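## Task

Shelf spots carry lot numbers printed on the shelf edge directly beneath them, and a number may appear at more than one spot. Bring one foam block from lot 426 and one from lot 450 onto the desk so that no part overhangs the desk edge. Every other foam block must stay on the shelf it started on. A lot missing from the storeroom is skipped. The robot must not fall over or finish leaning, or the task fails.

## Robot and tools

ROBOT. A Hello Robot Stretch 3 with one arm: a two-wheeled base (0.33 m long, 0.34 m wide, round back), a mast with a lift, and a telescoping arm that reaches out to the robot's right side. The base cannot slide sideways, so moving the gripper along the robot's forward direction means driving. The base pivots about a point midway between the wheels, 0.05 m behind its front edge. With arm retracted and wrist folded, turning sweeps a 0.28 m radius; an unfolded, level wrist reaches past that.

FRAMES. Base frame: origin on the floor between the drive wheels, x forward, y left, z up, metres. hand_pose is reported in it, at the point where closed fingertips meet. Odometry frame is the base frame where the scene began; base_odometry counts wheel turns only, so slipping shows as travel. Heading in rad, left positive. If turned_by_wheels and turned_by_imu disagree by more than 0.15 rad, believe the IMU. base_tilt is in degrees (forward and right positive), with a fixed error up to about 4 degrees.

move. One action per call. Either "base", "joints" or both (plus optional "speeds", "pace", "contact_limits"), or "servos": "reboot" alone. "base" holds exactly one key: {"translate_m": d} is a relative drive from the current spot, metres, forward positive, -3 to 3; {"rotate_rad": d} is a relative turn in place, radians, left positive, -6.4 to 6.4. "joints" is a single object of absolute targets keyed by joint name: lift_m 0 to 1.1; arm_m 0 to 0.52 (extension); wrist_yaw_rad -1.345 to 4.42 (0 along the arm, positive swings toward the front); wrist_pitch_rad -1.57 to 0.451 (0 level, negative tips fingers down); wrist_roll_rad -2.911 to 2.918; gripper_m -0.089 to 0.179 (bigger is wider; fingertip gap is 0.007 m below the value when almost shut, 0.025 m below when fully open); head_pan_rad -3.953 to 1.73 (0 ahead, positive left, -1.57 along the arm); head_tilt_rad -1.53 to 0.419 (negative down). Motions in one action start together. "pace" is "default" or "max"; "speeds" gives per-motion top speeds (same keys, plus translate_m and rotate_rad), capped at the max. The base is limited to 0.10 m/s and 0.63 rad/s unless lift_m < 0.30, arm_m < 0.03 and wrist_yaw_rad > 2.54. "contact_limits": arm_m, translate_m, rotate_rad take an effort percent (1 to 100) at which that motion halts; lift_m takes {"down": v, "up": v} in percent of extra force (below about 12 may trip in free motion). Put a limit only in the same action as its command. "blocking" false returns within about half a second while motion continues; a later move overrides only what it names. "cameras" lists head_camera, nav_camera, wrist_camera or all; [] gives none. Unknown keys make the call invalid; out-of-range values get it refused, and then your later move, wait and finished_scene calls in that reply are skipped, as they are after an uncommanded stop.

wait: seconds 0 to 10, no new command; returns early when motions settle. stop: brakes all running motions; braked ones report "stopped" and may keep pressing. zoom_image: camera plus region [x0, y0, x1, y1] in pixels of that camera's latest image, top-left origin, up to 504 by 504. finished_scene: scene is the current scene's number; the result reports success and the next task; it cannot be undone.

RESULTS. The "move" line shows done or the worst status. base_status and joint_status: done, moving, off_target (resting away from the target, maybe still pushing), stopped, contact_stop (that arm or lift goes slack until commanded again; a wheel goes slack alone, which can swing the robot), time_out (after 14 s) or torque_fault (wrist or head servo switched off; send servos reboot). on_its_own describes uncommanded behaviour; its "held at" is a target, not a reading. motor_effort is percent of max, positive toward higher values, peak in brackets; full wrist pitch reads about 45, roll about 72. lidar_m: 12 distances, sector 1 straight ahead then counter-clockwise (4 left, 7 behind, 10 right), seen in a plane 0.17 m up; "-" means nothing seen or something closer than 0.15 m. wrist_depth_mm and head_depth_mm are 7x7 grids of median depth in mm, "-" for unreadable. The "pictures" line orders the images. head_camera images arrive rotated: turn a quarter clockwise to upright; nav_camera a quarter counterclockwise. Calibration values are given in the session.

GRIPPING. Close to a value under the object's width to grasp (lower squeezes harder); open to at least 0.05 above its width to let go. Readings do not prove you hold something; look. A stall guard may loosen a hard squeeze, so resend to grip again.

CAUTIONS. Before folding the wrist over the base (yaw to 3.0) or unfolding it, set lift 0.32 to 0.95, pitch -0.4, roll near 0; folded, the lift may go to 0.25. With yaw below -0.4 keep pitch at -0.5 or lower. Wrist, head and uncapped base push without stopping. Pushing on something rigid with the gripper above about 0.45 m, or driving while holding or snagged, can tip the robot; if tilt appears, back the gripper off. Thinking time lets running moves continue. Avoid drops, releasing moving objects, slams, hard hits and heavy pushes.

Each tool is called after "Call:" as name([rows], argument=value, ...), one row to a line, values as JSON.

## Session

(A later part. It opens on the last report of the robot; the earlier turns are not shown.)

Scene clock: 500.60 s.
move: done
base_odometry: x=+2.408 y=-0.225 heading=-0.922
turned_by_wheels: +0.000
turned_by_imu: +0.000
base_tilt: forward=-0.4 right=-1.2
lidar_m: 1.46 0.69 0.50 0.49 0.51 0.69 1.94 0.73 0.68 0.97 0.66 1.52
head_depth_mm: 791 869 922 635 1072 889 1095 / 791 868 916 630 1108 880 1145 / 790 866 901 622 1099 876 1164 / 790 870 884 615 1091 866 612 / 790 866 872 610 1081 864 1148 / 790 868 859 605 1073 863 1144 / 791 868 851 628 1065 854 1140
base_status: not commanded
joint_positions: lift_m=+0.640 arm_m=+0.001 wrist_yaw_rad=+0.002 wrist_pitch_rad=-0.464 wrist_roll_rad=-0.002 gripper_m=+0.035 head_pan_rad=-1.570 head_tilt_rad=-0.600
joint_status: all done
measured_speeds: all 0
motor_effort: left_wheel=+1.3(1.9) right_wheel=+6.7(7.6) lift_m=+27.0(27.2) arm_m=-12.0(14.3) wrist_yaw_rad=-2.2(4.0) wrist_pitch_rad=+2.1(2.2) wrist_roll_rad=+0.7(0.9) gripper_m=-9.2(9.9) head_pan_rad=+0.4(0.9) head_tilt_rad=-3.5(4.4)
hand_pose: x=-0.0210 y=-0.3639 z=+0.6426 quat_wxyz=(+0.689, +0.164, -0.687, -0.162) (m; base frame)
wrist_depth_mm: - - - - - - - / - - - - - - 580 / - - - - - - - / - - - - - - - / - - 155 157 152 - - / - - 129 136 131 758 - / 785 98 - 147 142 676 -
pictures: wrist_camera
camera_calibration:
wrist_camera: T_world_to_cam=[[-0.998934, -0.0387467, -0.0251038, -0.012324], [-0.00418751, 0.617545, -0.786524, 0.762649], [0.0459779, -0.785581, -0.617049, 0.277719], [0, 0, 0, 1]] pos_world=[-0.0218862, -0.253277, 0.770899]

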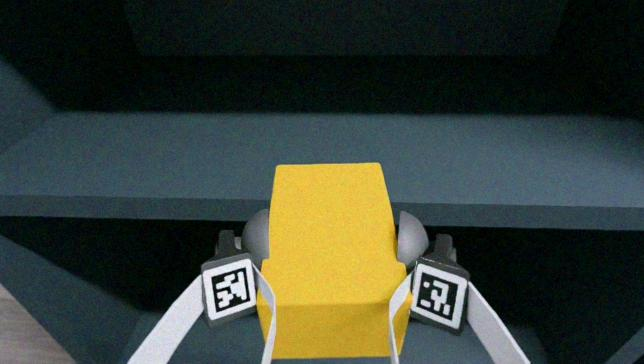

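Call:
move(base={"translate_m": 0.95}, joints={"wrist_yaw_rad": 1.57, "gripper_m": 0.032}, speeds={"wrist_yaw_rad": 0.7}, cameras=[])

Call:
move(base={"rotate_rad": 1.59}, cameras=[])

Call:
move(base={"translate_m": -1.3}, cameras=[])

Call:
move(base={"translate_m": -0.6}, cameras=["wrist_camera"])

Call:
move(base={"rotate_rad": -1.57}, cameras=[])

Call:
move(base={"translate_m": -1.3}, joints={"head_tilt_rad": -0.5, "lift_m": 0.88}, cameras=["head_camera","nav_camera"])

Scene clock: 528.23 s.
move: done
base_odometry: x=+2.982 y=-0.982 heading=-0.922
turned_by_wheels: +0.000
turned_by_imu: +0.000
base_tilt: forward=-0.3 right=-1.3
lidar_m: 0.52 0.54 0.50 0.48 0.50 0.69 1.93 0.74 0.72 2.00 0.73 0.54
head_depth_mm: 2695 2897 3210 2522 1819 1309 1218 / 2699 2936 3153 2510 1870 1488 1243 / 2698 2984 3232 2472 1843 1485 1235 / 2696 2979 3203 2453 1832 1466 1225 / 2703 2998 3216 2447 1840 1463 1228 / 2223 2284 2325 2208 1815 1456 1215 / 1480 1505 1530 1574 1600 1422 1214
base_status: done
joint_positions: lift_m=+0.640 arm_m=+0.001 wrist_yaw_rad=+1.567 wrist_pitch_rad=-0.464 wrist_roll_rad=-0.002 gripper_m=+0.033 head_pan_rad=-1.570 head_tilt_rad=-0.600
joint_status: all done
measured_speeds: all 0
motor_effort: left_wheel=+2.0(11.4) right_wheel=+7.3(12.8) lift_m=+24.8(30.0) arm_m=+6.1(8.2) wrist_yaw_rad=+1.0(5.4) wrist_pitch_rad=+2.1(2.2) wrist_roll_rad=+0.5(1.0) gripper_m=-10.5(33.0) head_pan_rad=+1.7(1.8) head_tilt_rad=-2.8(4.1)
hand_pose: x=+0.1970 y=-0.1465 z=+0.6426 quat_wxyz=(+0.603, +0.600, -0.372, +0.371) (m; base frame)
wrist_depth_mm: - - - - - - - / - - - - - - - / - - - - - - - / - - - - - - - / - - 154 158 152 - - / - - 128 137 131 - - / 739 99 758 147 153 748 749
pictures: none
No camera images: "cameras" was empty.

Scene clock: 531.87 s.
move: done
base_odometry: x=+2.982 y=-0.982 heading=+0.668
turned_by_wheels: +1.590
turned_by_imu: +1.564
base_tilt: forward=-0.3 right=-1.3
lidar_m: 0.48 0.50 0.69 1.95 0.74 0.73 1.98 0.73 0.54 0.52 0.54 0.50
head_depth_mm: 407 446 495 556 635 742 886 / 406 446 495 558 638 741 889 / 407 445 496 557 636 744 887 / 406 446 496 558 636 741 890 / 406 447 497 558 636 745 892 / 407 446 497 559 638 743 891 / 407 447 496 559 639 746 891
base_status: done
joint_positions: lift_m=+0.640 arm_m=+0.001 wrist_yaw_rad=+1.567 wrist_pitch_rad=-0.464 wrist_roll_rad=-0.002 gripper_m=+0.033 head_pan_rad=-1.570 head_tilt_rad=-0.600
joint_status: not commanded
measured_speeds: all 0
motor_effort: left_wheel=-8.0(12.3) right_wheel=+9.4(12.9) lift_m=+25.1(25.5) arm_m=+2.4(7.9) wrist_yaw_rad=+2.3(3.7) wrist_pitch_rad=+2.0(2.2) wrist_roll_rad=+0.6(1.0) gripper_m=-10.4(10.8) head_pan_rad=+1.9(2.0) head_tilt_rad=-3.1(3.6)
hand_pose: x=+0.1970 y=-0.1465 z=+0.6426 quat_wxyz=(+0.603, +0.600, -0.372, +0.371) (m; base frame)
wrist_depth_mm: 387 386 377 373 369 365 356 / 426 420 414 408 403 397 393 / 470 466 459 454 444 440 428 / 529 520 512 481 493 487 482 / - - 155 158 156 539 - / - - 128 137 131 - - / 790 98 762 147 147 112 -
pictures: none
No camera images: "cameras" was empty.

Scene clock: 546.00 s.
move: done
base_odometry: x=+1.961 y=-1.787 heading=+0.668
turned_by_wheels: +0.000
turned_by_imu: -0.001
base_tilt: forward=-0.4 right=-1.2
lidar_m: 1.77 0.72 0.60 1.24 2.05 1.75 1.94 0.72 0.52 0.51 0.53 0.73
head_depth_mm: 397 436 484 545 622 728 857 / 397 436 484 544 623 725 870 / 396 437 484 545 624 725 871 / 398 437 485 546 623 727 868 / 397 436 484 546 625 728 869 / 397 437 486 546 623 728 870 / 398 438 486 545 624 729 870
base_status: done
joint_positions: lift_m=+0.640 arm_m=+0.001 wrist_yaw_rad=+1.567 wrist_pitch_rad=-0.464 wrist_roll_rad=-0.002 gripper_m=+0.033 head_pan_rad=-1.570 head_tilt_rad=-0.600
joint_status: not commanded
measured_speeds: all 0
motor_effort: left_wheel=-3.4(13.0) right_wheel=-7.8(11.8) lift_m=+27.4(27.7) arm_m=-12.0(12.9) wrist_yaw_rad=+1.1(3.8) wrist_pitch_rad=+2.0(2.2) wrist_roll_rad=+0.8(1.2) gripper_m=-10.4(11.1) head_pan_rad=+2.1(3.1) head_tilt_rad=-2.2(3.6)
hand_pose: x=+0.1970 y=-0.1464 z=+0.6426 quat_wxyz=(+0.603, +0.600, -0.372, +0.371) (m; base frame)
wrist_depth_mm: - - - - - - - / - - - - - - - / - - - - - - - / - - - - - - - / - - 158 157 157 - - / - 892 128 136 131 - - / 805 99 755 147 153 123 -
pictures: none
No camera images: "cameras" was empty.

Scene clock: 553.13 s.
move: done
base_odometry: x=+1.490 y=-2.158 heading=+0.668
turned_by_wheels: +0.000
turned_by_imu: +0.000
base_tilt: forward=-0.4 right=-1.3
lidar_m: 2.01 1.04 1.29 3.64 1.94 1.27 1.38 0.71 0.52 0.51 0.52 0.72
head_depth_mm: 393 432 479 539 616 719 860 / 393 433 481 539 616 718 858 / 393 433 481 542 619 720 862 / 393 432 480 541 618 720 862 / 394 433 480 541 617 720 863 / 394 433 480 541 617 719 863 / 394 434 481 541 619 721 853
base_status: done
joint_positions: lift_m=+0.640 arm_m=+0.001 wrist_yaw_rad=+1.567 wrist_pitch_rad=-0.464 wrist_roll_rad=-0.002 gripper_m=+0.033 head_pan_rad=-1.570 head_tilt_rad=-0.600
joint_status: not commanded
measured_speeds: all 0
motor_effort: left_wheel=-3.7(12.3) right_wheel=-7.8(12.1) lift_m=+28.9(28.9) arm_m=-11.2(12.3) wrist_yaw_rad=+2.4(3.6) wrist_pitch_rad=+2.0(2.2) wrist_roll_rad=+0.7(1.1) gripper_m=-10.1(11.0) head_pan_rad=+3.0(3.7) head_tilt_rad=-2.2(3.3)
hand_pose: x=+0.1970 y=-0.1464 z=+0.6426 quat_wxyz=(+0.603, +0.600, -0.372, +0.371) (m; base frame)
wrist_depth_mm: - - - - - - - / - - - - - - - / - - - - - - - / - - - - - - - / - - 158 157 157 - - / 898 935 128 136 131 - - / 803 99 752 146 153 122 -
pictures: wrist_camera
camera_calibration:
wrist_camera: T_world_to_cam=[[0.0329676, -0.999142, -0.02506, -0.130082], [-0.617536, -0.000648507, -0.786542, 0.65953], [0.785851, 0.0414058, -0.617028, 0.413938], [0, 0, 0, 1]] pos_world=[0.0862792, -0.146682, 0.770899]

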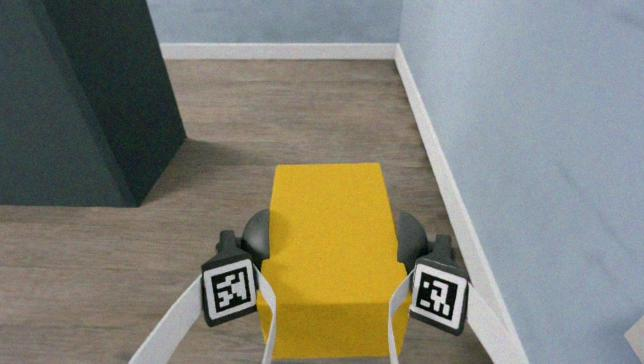

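Scene clock: 556.73 s.
move: done
base_odometry: x=+1.490 y=-2.158 heading=-0.902
turned_by_wheels: -1.570
turned_by_imu: -1.545
base_tilt: forward=-0.2 right=-1.2
lidar_m: 0.50 0.53 0.73 2.15 1.15 1.32 3.74 1.29 1.27 1.38 0.70 0.52
head_depth_mm: 1131 1235 1371 1553 1722 1500 1251 / 1129 1244 1383 1550 1729 1490 1241 / 1138 1239 1384 1553 1727 1482 1232 / 1134 1249 1381 1555 1720 1476 1228 / 1137 1252 1392 1555 1718 1461 1220 / 1135 1251 1388 1559 1706 1462 1220 / 1140 1240 1347 1450 1499 1409 1211
base_status: done
joint_positions: lift_m=+0.640 arm_m=+0.001 wrist_yaw_rad=+1.567 wrist_pitch_rad=-0.464 wrist_roll_rad=-0.002 gripper_m=+0.033 head_pan_rad=-1.570 head_tilt_rad=-0.600
joint_status: not commanded
measured_speeds: all 0
motor_effort: left_wheel=+7.6(12.2) right_wheel=-11.0(13.4) lift_m=+29.2(29.6) arm_m=-11.5(12.7) wrist_yaw_rad=+2.6(3.2) wrist_pitch_rad=+2.1(2.2) wrist_roll_rad=+0.6(1.0) gripper_m=-10.6(10.8) head_pan_rad=+3.6(3.6) head_tilt_rad=-2.5(2.9)
hand_pose: x=+0.1970 y=-0.1464 z=+0.6426 quat_wxyz=(+0.603, +0.600, -0.372, +0.371) (m; base frame)
wrist_depth_mm: - - - - - - - / - - - - - - - / - - - - - - - / 562 - - - - - - / - - 155 158 152 - - / - - 129 137 131 - - / 804 98 756 147 148 743 -
pictures: none
No camera images: "cameras" was empty.

Scene clock: 570.87 s.
move: done
base_odometry: x=+0.684 y=-1.139 heading=-0.901
turned_by_wheels: +0.000
turned_by_imu: -0.001
base_tilt: forward=-0.4 right=-1.2
lidar_m: 1.79 1.87 0.96 0.93 0.97 1.35 2.48 1.20 0.75 0.87 0.98 1.84
head_depth_mm: 1119 1203 1313 1371 957 757 1368 / 1118 1199 1312 1368 949 776 1392 / 1115 1204 1320 1355 937 775 1383 / 1113 1212 1318 1340 937 770 1336 / 1119 1210 1322 1314 926 765 1304 / 1121 1209 1318 1308 917 762 1291 / 1122 1215 1328 1291 912 781 1256
base_status: done
joint_positions: lift_m=+0.880 arm_m=+0.001 wrist_yaw_rad=+1.567 wrist_pitch_rad=-0.464 wrist_roll_rad=-0.002 gripper_m=+0.033 head_pan_rad=-1.570 head_tilt_rad=-0.500
joint_status: all done
measured_speeds: all 0
motor_effort: left_wheel=-0.5(9.7) right_wheel=-11.4(16.1) lift_m=+24.6(33.8) arm_m=-6.6(12.4) wrist_yaw_rad=+1.9(3.2) wrist_pitch_rad=+2.1(2.3) wrist_roll_rad=+0.8(1.1) gripper_m=-10.4(11.1) head_pan_rad=+3.7(4.1) head_tilt_rad=+4.1(6.8)
hand_pose: x=+0.1970 y=-0.1464 z=+0.8825 quat_wxyz=(+0.603, +0.600, -0.372, +0.371) (m; base frame)
wrist_depth_mm: - - - - - - - / - - - - - - - / - - - - - - - / - - - - - - - / - - 158 158 157 - - / - - 129 136 131 - - / - 99 973 147 153 - -
pictures: head_camera (sideways), nav_camera (sideways)
camera_calibration:
head_camera: T_world_to_cam=[[-0.0466171, 0.432321, -0.900514, 1.18756], [0.997505, -0.0276992, -0.064936, 0.0780435], [-0.0530167, -0.901294, -0.429951, 0.515475], [0, 0, 0, 1]] pos_world=[0.0048409, -0.0466526, 1.29612]
nav_camera: T_world_to_cam=[[0.0173528, -0.455981, 0.88982, -1.11495], [-0.999791, -0.0175225, 0.0105182, 0.0426246], [0.0107957, -0.889817, -0.45619, 0.54692], [0, 0, 0, 1]] pos_world=[0.0560588, -0.0209899, 1.24116]

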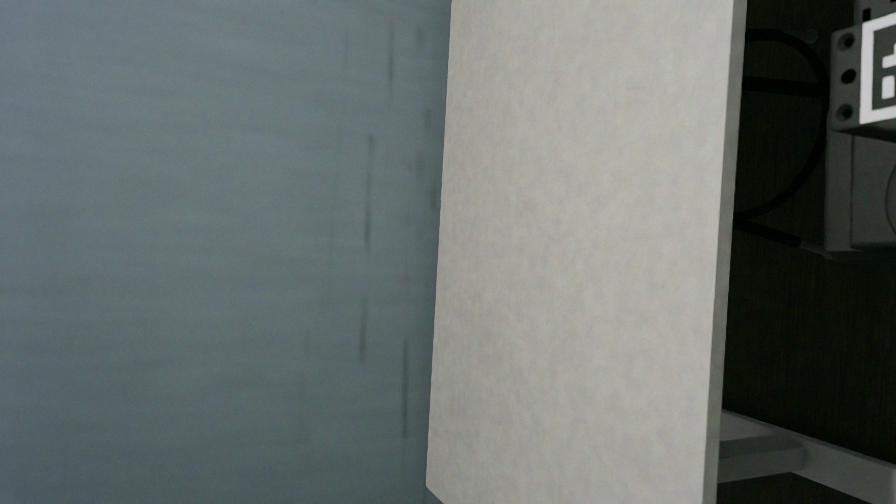

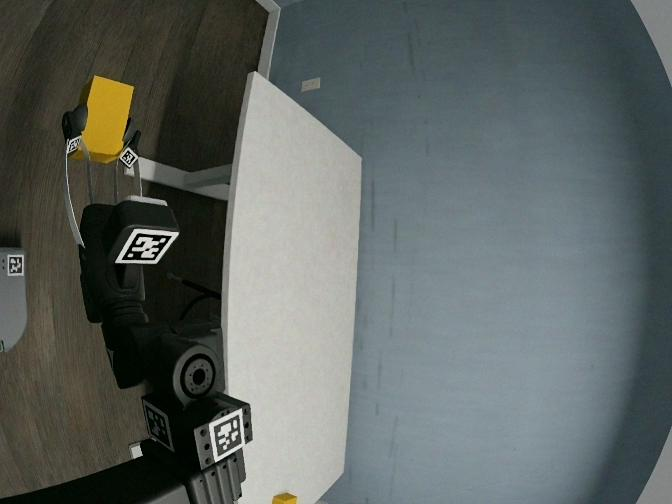

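Call:
move(joints={"wrist_yaw_rad": 0.0}, speeds={"wrist_yaw_rad": 0.8}, cameras=[])

Call:
move(joints={"arm_m": 0.37}, cameras=[])

Call:
move(joints={"lift_m": 0.775}, cameras=[])

Call:
move(joints={"lift_m": 0.742}, speeds={"lift_m": 0.03}, contact_limits={"lift_m": {"down": 12}}, cameras=["head_camera"])

Scene clock: 585.80 s.
move: done
base_odometry: x=+0.684 y=-1.139 heading=-0.901
turned_by_wheels: +0.000
turned_by_imu: +0.000
base_tilt: forward=-0.5 right=-1.2
lidar_m: 1.79 1.87 0.96 0.93 0.97 1.36 2.48 1.20 0.75 0.87 0.97 1.85
head_depth_mm: 1111 1200 1310 1375 958 759 1373 / 1116 1201 1314 1360 946 779 1394 / 1111 1208 1316 1353 941 749 326 / 1111 1213 1312 1335 935 505 283 / 1118 1211 1322 1319 922 762 1270 / 1116 1215 1314 1307 922 762 1292 / 1125 1214 1320 1288 911 784 1263
base_status: not commanded
joint_positions: lift_m=+0.880 arm_m=+0.001 wrist_yaw_rad=+0.003 wrist_pitch_rad=-0.464 wrist_roll_rad=-0.002 gripper_m=+0.033 head_pan_rad=-1.570 head_tilt_rad=-0.500
joint_status: all done
measured_speeds: all 0
motor_effort: left_wheel=-0.7(1.4) right_wheel=-11.8(12.4) lift_m=+25.2(25.9) arm_m=-5.1(6.6) wrist_yaw_rad=-4.2(5.8) wrist_pitch_rad=+2.1(2.2) wrist_roll_rad=+0.8(1.0) gripper_m=-10.6(11.2) head_pan_rad=+2.7(4.0) head_tilt_rad=+4.1(5.0)
hand_pose: x=-0.0209 y=-0.3639 z=+0.8825 quat_wxyz=(+0.689, +0.164, -0.687, -0.162) (m; base frame)
wrist_depth_mm: - - - - - - - / - - - - - - - / - - - - - - - / - - - - - - - / - - 155 158 152 - - / - - 129 137 131 - - / - 98 982 147 153 - -
pictures: none
No camera images: "cameras" was empty.

Scene clock: 589.73 s.
move: done
base_odometry: x=+0.684 y=-1.139 heading=-0.901
turned_by_wheels: +0.000
turned_by_imu: +0.000
base_tilt: forward=-0.3 right=-1.2
lidar_m: 1.79 1.87 0.96 0.93 0.97 1.36 2.48 1.21 0.75 0.87 0.97 1.85
head_depth_mm: 1112 1199 1312 1377 350 - - / 1106 1203 1307 1287 365 753 1284 / 1120 1204 1316 508 837 774 1284 / 1119 1209 1311 785 828 770 1286 / 1115 1204 1313 1316 927 767 1295 / 1120 1218 1320 1302 920 763 1290 / 1118 1213 1314 1284 914 782 1263
base_status: not commanded
joint_positions: lift_m=+0.880 arm_m=+0.370 wrist_yaw_rad=+0.003 wrist_pitch_rad=-0.464 wrist_roll_rad=-0.002 gripper_m=+0.033 head_pan_rad=-1.570 head_tilt_rad=-0.500
joint_status: all done
measured_speeds: all 0
motor_effort: left_wheel=-0.9(1.5) right_wheel=-11.8(12.4) lift_m=+24.9(26.1) arm_m=+12.9(14.4) wrist_yaw_rad=-3.6(4.7) wrist_pitch_rad=+2.2(2.2) wrist_roll_rad=+0.6(0.9) gripper_m=-10.7(11.0) head_pan_rad=+3.1(3.7) head_tilt_rad=+3.4(5.0)
hand_pose: x=-0.0209 y=-0.7333 z=+0.8825 quat_wxyz=(+0.689, +0.164, -0.687, -0.162) (m; base frame)
wrist_depth_mm: - - - - - - - / - - - - - - - / - - - - - - - / - - - - - - - / - - 155 158 152 - - / - - 128 136 131 - - / - 98 - 146 142 - -
pictures: none
No camera images: "cameras" was empty.

Scene clock: 591.53 s.
move: done
base_odometry: x=+0.684 y=-1.139 heading=-0.901
turned_by_wheels: +0.000
turned_by_imu: +0.000
base_tilt: forward=-0.3 right=-1.3
lidar_m: 1.79 1.87 0.97 0.93 0.97 1.35 2.48 1.21 0.75 0.87 0.98 1.85
head_depth_mm: 1112 1203 1306 1382 958 757 323 / 1116 1203 1306 1363 912 387 339 / 1114 1206 1306 1352 543 748 1281 / 1111 1204 1310 1334 566 746 1282 / 1114 1211 1316 1322 929 765 1301 / 1123 1208 1319 1304 916 761 1300 / 1121 1209 1322 1295 914 781 1257
base_status: not commanded
joint_positions: lift_m=+0.775 arm_m=+0.370 wrist_yaw_rad=+0.003 wrist_pitch_rad=-0.464 wrist_roll_rad=-0.002 gripper_m=+0.033 head_pan_rad=-1.570 head_tilt_rad=-0.500
joint_status: all done
measured_speeds: all 0
motor_effort: left_wheel=-1.4(1.4) right_wheel=-11.1(12.6) lift_m=+23.7(26.4) arm_m=+11.1(13.3) wrist_yaw_rad=-4.0(4.4) wrist_pitch_rad=+2.1(2.2) wrist_roll_rad=+0.5(0.9) gripper_m=-10.2(11.0) head_pan_rad=+3.2(4.0) head_tilt_rad=+3.5(4.9)
hand_pose: x=-0.0209 y=-0.7333 z=+0.7775 quat_wxyz=(+0.689, +0.164, -0.687, -0.162) (m; base frame)
wrist_depth_mm: - - - - - - - / - - - - - - - / - - - - - - - / - - - - - - - / - - 155 157 152 - - / - - 129 136 131 - - / - 98 - 146 142 - -
pictures: none
No camera images: "cameras" was empty.

Scene clock: 593.07 s.
move: done
base_odometry: x=+0.684 y=-1.139 heading=-0.901
turned_by_wheels: +0.000
turned_by_imu: +0.000
base_tilt: forward=-0.4 right=-1.3
lidar_m: 1.79 1.87 0.96 0.93 0.97 1.36 2.48 1.20 0.75 0.87 0.97 1.84
head_depth_mm: 1110 1197 1308 1365 957 756 1292 / 1116 1204 1313 1369 951 442 356 / 1115 1205 1316 1351 559 722 1281 / 1113 1208 1314 1330 673 723 1294 / 1119 1210 1322 1328 926 764 1296 / 1118 1211 1321 1304 917 786 1294 / 1124 1212 1321 1297 915 783 1257
base_status: not commanded
joint_positions: lift_m=+0.742 arm_m=+0.370 wrist_yaw_rad=+0.003 wrist_pitch_rad=-0.434 wrist_roll_rad=-0.002 gripper_m=+0.033 head_pan_rad=-1.570 head_tilt_rad=-0.500
joint_status: all done
measured_speeds: all 0
motor_effort: left_wheel=-0.9(1.3) right_wheel=-10.2(12.2) lift_m=+15.3(26.1) arm_m=+11.2(12.1) wrist_yaw_rad=-2.8(4.3) wrist_pitch_rad=-3.3(3.8) wrist_roll_rad=+0.5(1.0) gripper_m=-10.5(11.1) head_pan_rad=+3.6(3.9) head_tilt_rad=+4.0(4.5)
contact_limits: lift_m down 12 (down: maximum 72; up: maximum 65)
hand_pose: x=-0.0210 y=-0.7373 z=+0.7512 quat_wxyz=(+0.692, +0.153, -0.689, -0.151) (m; base frame)
wrist_depth_mm: - - - - - - - / - - - - - - - / - - - - - - - / - - - - - - - / - - 154 156 149 - - / - - 128 137 128 - - / - 99 - 140 136 - -
pictures: head_camera (sideways)
camera_calibration:
head_camera: T_world_to_cam=[[-0.0466208, 0.432241, -0.900552, 1.18761], [0.997505, -0.027705, -0.0649376, 0.0780453], [-0.0530185, -0.901333, -0.429871, 0.515369], [0, 0, 0, 1]] pos_world=[0.00484088, -0.046653, 1.29612]

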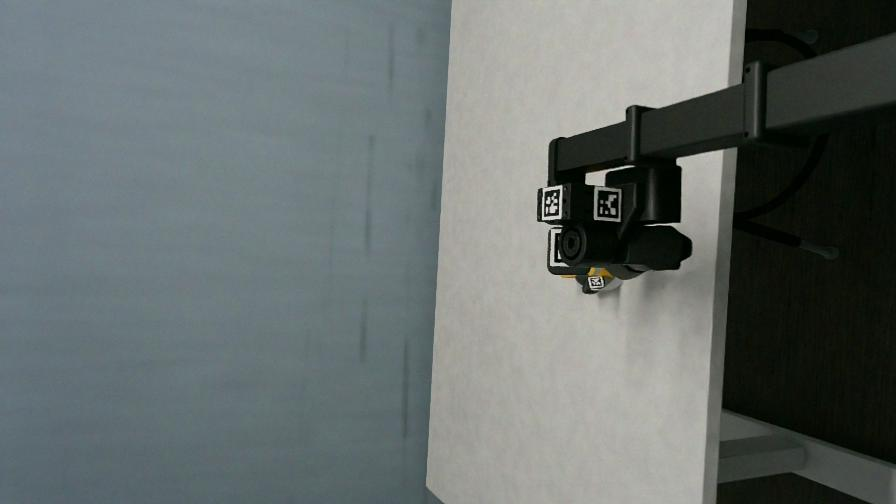

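Lightly resting on the desk. Release.

Call:
move(joints={"gripper_m": 0.179}, cameras=[])

Call:
move(joints={"lift_m": 0.88}, cameras=[])

Call:
move(joints={"arm_m": 0.0}, cameras=["head_camera","nav_camera"])

Scene clock: 599.80 s.
move: done
base_odometry: x=+0.684 y=-1.139 heading=-0.901
turned_by_wheels: +0.000
turned_by_imu: +0.000
base_tilt: forward=-0.3 right=-1.3
lidar_m: 1.79 1.87 0.97 0.93 0.97 1.35 2.48 1.20 0.75 0.88 0.97 1.85
head_depth_mm: 1113 1203 1314 1382 958 760 1289 / 1109 1200 1304 1360 951 442 355 / 1118 1205 1305 1346 559 722 1276 / 1118 1210 1317 1341 674 720 1276 / 1119 1207 1317 1322 921 761 1296 / 1123 1209 1315 1306 920 759 1297 / 1118 1218 1313 1287 913 783 1260
base_status: not commanded
joint_positions: lift_m=+0.742 arm_m=+0.370 wrist_yaw_rad=+0.002 wrist_pitch_rad=-0.461 wrist_roll_rad=-0.002 gripper_m=+0.179 head_pan_rad=-1.570 head_tilt_rad=-0.500
joint_status: all done
measured_speeds: all 0
motor_effort: left_wheel=-1.0(1.3) right_wheel=-9.0(10.4) lift_m=+29.1(30.1) arm_m=+7.5(9.0) wrist_yaw_rad=-1.9(4.7) wrist_pitch_rad=+1.7(4.0) wrist_roll_rad=+0.8(1.0) gripper_m=+0.4(83.4) head_pan_rad=+2.9(3.8) head_tilt_rad=+3.9(4.6)
contact_limits: lift_m down 12 (down: maximum 72; up: maximum 65)
hand_pose: x=-0.0210 y=-0.7337 z=+0.7451 quat_wxyz=(+0.690, +0.163, -0.687, -0.161) (m; base frame)
wrist_depth_mm: - - - - - - - / - - - - - - - / - - - - - - - / - - - 166 - - - / - 143 - 145 144 - - / - 126 - 128 129 - - / - - - 141 - - 105
pictures: none
No camera images: "cameras" was empty.

Scene clock: 601.90 s.
move: done
base_odometry: x=+0.684 y=-1.139 heading=-0.901
turned_by_wheels: +0.000
turned_by_imu: +0.000
base_tilt: forward=-0.4 right=-1.1
lidar_m: 1.79 1.87 0.96 0.93 0.97 1.35 2.48 1.20 0.75 0.87 0.98 1.85
head_depth_mm: 1115 1211 1308 1378 350 - - / 1115 1201 1315 1288 365 753 1280 / 1117 1205 1312 507 835 776 1280 / 1117 1209 1319 1121 827 771 1279 / 1118 1214 1319 1322 894 764 1296 / 1122 1212 1317 1300 917 763 1295 / 1128 1214 1322 1295 912 782 1261
base_status: not commanded
joint_positions: lift_m=+0.880 arm_m=+0.370 wrist_yaw_rad=+0.002 wrist_pitch_rad=-0.462 wrist_roll_rad=-0.002 gripper_m=+0.179 head_pan_rad=-1.570 head_tilt_rad=-0.500
joint_status: all done
measured_speeds: all 0
motor_effort: left_wheel=-1.1(1.2) right_wheel=-9.2(9.8) lift_m=+29.4(33.1) arm_m=+5.3(7.9) wrist_yaw_rad=-2.5(3.6) wrist_pitch_rad=+1.7(1.9) wrist_roll_rad=+0.8(0.9) gripper_m=+1.1(1.4) head_pan_rad=+3.5(4.1) head_tilt_rad=+4.0(4.4)
hand_pose: x=-0.0210 y=-0.7336 z=+0.8830 quat_wxyz=(+0.690, +0.163, -0.687, -0.161) (m; base frame)
wrist_depth_mm: - - - - - - - / - - - - - - - / - - - - - - - / - - - - - - - / - 142 - - - - - / - 126 - - - - - / - - - - - - 105
pictures: none
No camera images: "cameras" was empty.

Scene clock: 605.83 s.
move: done
base_odometry: x=+0.684 y=-1.139 heading=-0.901
turned_by_wheels: +0.000
turned_by_imu: +0.000
base_tilt: forward=-0.4 right=-1.3
lidar_m: 1.79 1.87 0.96 0.93 0.97 1.36 2.48 1.21 0.75 0.87 0.97 1.85
head_depth_mm: 1120 1201 1311 1376 961 759 1366 / 1120 1204 1306 1375 953 756 1031 / 1119 1209 1306 1353 939 773 402 / 1120 1208 1316 1343 900 744 283 / 1113 1207 1310 1324 927 765 1269 / 1120 1209 1317 1299 922 761 1227 / 1122 1209 1323 1289 914 780 1259
base_status: not commanded
joint_positions: lift_m=+0.880 arm_m=+0.001 wrist_yaw_rad=+0.002 wrist_pitch_rad=-0.462 wrist_roll_rad=-0.002 gripper_m=+0.179 head_pan_rad=-1.570 head_tilt_rad=-0.500
joint_status: all done
measured_speeds: all 0
motor_effort: left_wheel=-1.1(1.4) right_wheel=-9.3(9.8) lift_m=+25.4(29.7) arm_m=-12.7(14.1) wrist_yaw_rad=-2.1(4.3) wrist_pitch_rad=+1.8(1.9) wrist_roll_rad=+0.8(1.0) gripper_m=+0.7(1.1) head_pan_rad=+3.0(3.9) head_tilt_rad=+3.3(4.4)
hand_pose: x=-0.0210 y=-0.3642 z=+0.8830 quat_wxyz=(+0.690, +0.163, -0.687, -0.161) (m; base frame)
wrist_depth_mm: - - - - - - - / - - - - - - - / - - - - - - - / - - - - - - - / - - - - - - - / 123 - - - - - - / - - - - - - 105
pictures: head_camera (sideways), nav_camera (sideways)
camera_calibration:
head_camera: T_world_to_cam=[[-0.0466208, 0.432241, -0.900552, 1.18761], [0.997505, -0.027705, -0.0649376, 0.0780453], [-0.0530185, -0.901333, -0.429871, 0.515369], [0, 0, 0, 1]] pos_world=[0.00484088, -0.046653, 1.29612]
nav_camera: T_world_to_cam=[[0.0173528, -0.455981, 0.88982, -1.11495], [-0.999791, -0.0175225, 0.0105182, 0.0426246], [0.0107957, -0.889817, -0.45619, 0.54692], [0, 0, 0, 1]] pos_world=[0.0560588, -0.0209899, 1.24116]

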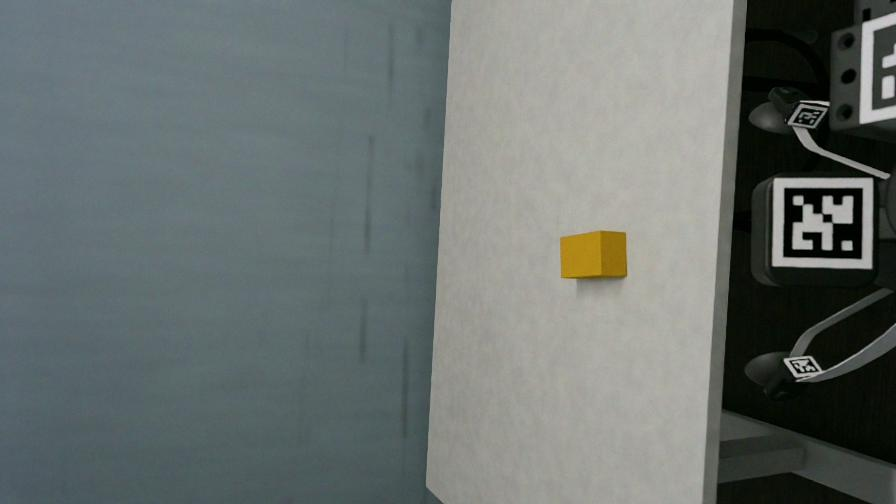

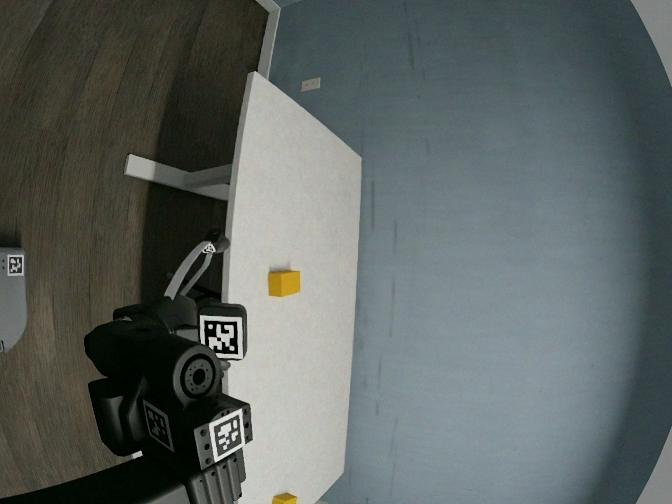

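Both blocks are on the desk.

Call:
finished_scene(scene=3)

The scene is finished: the task was done.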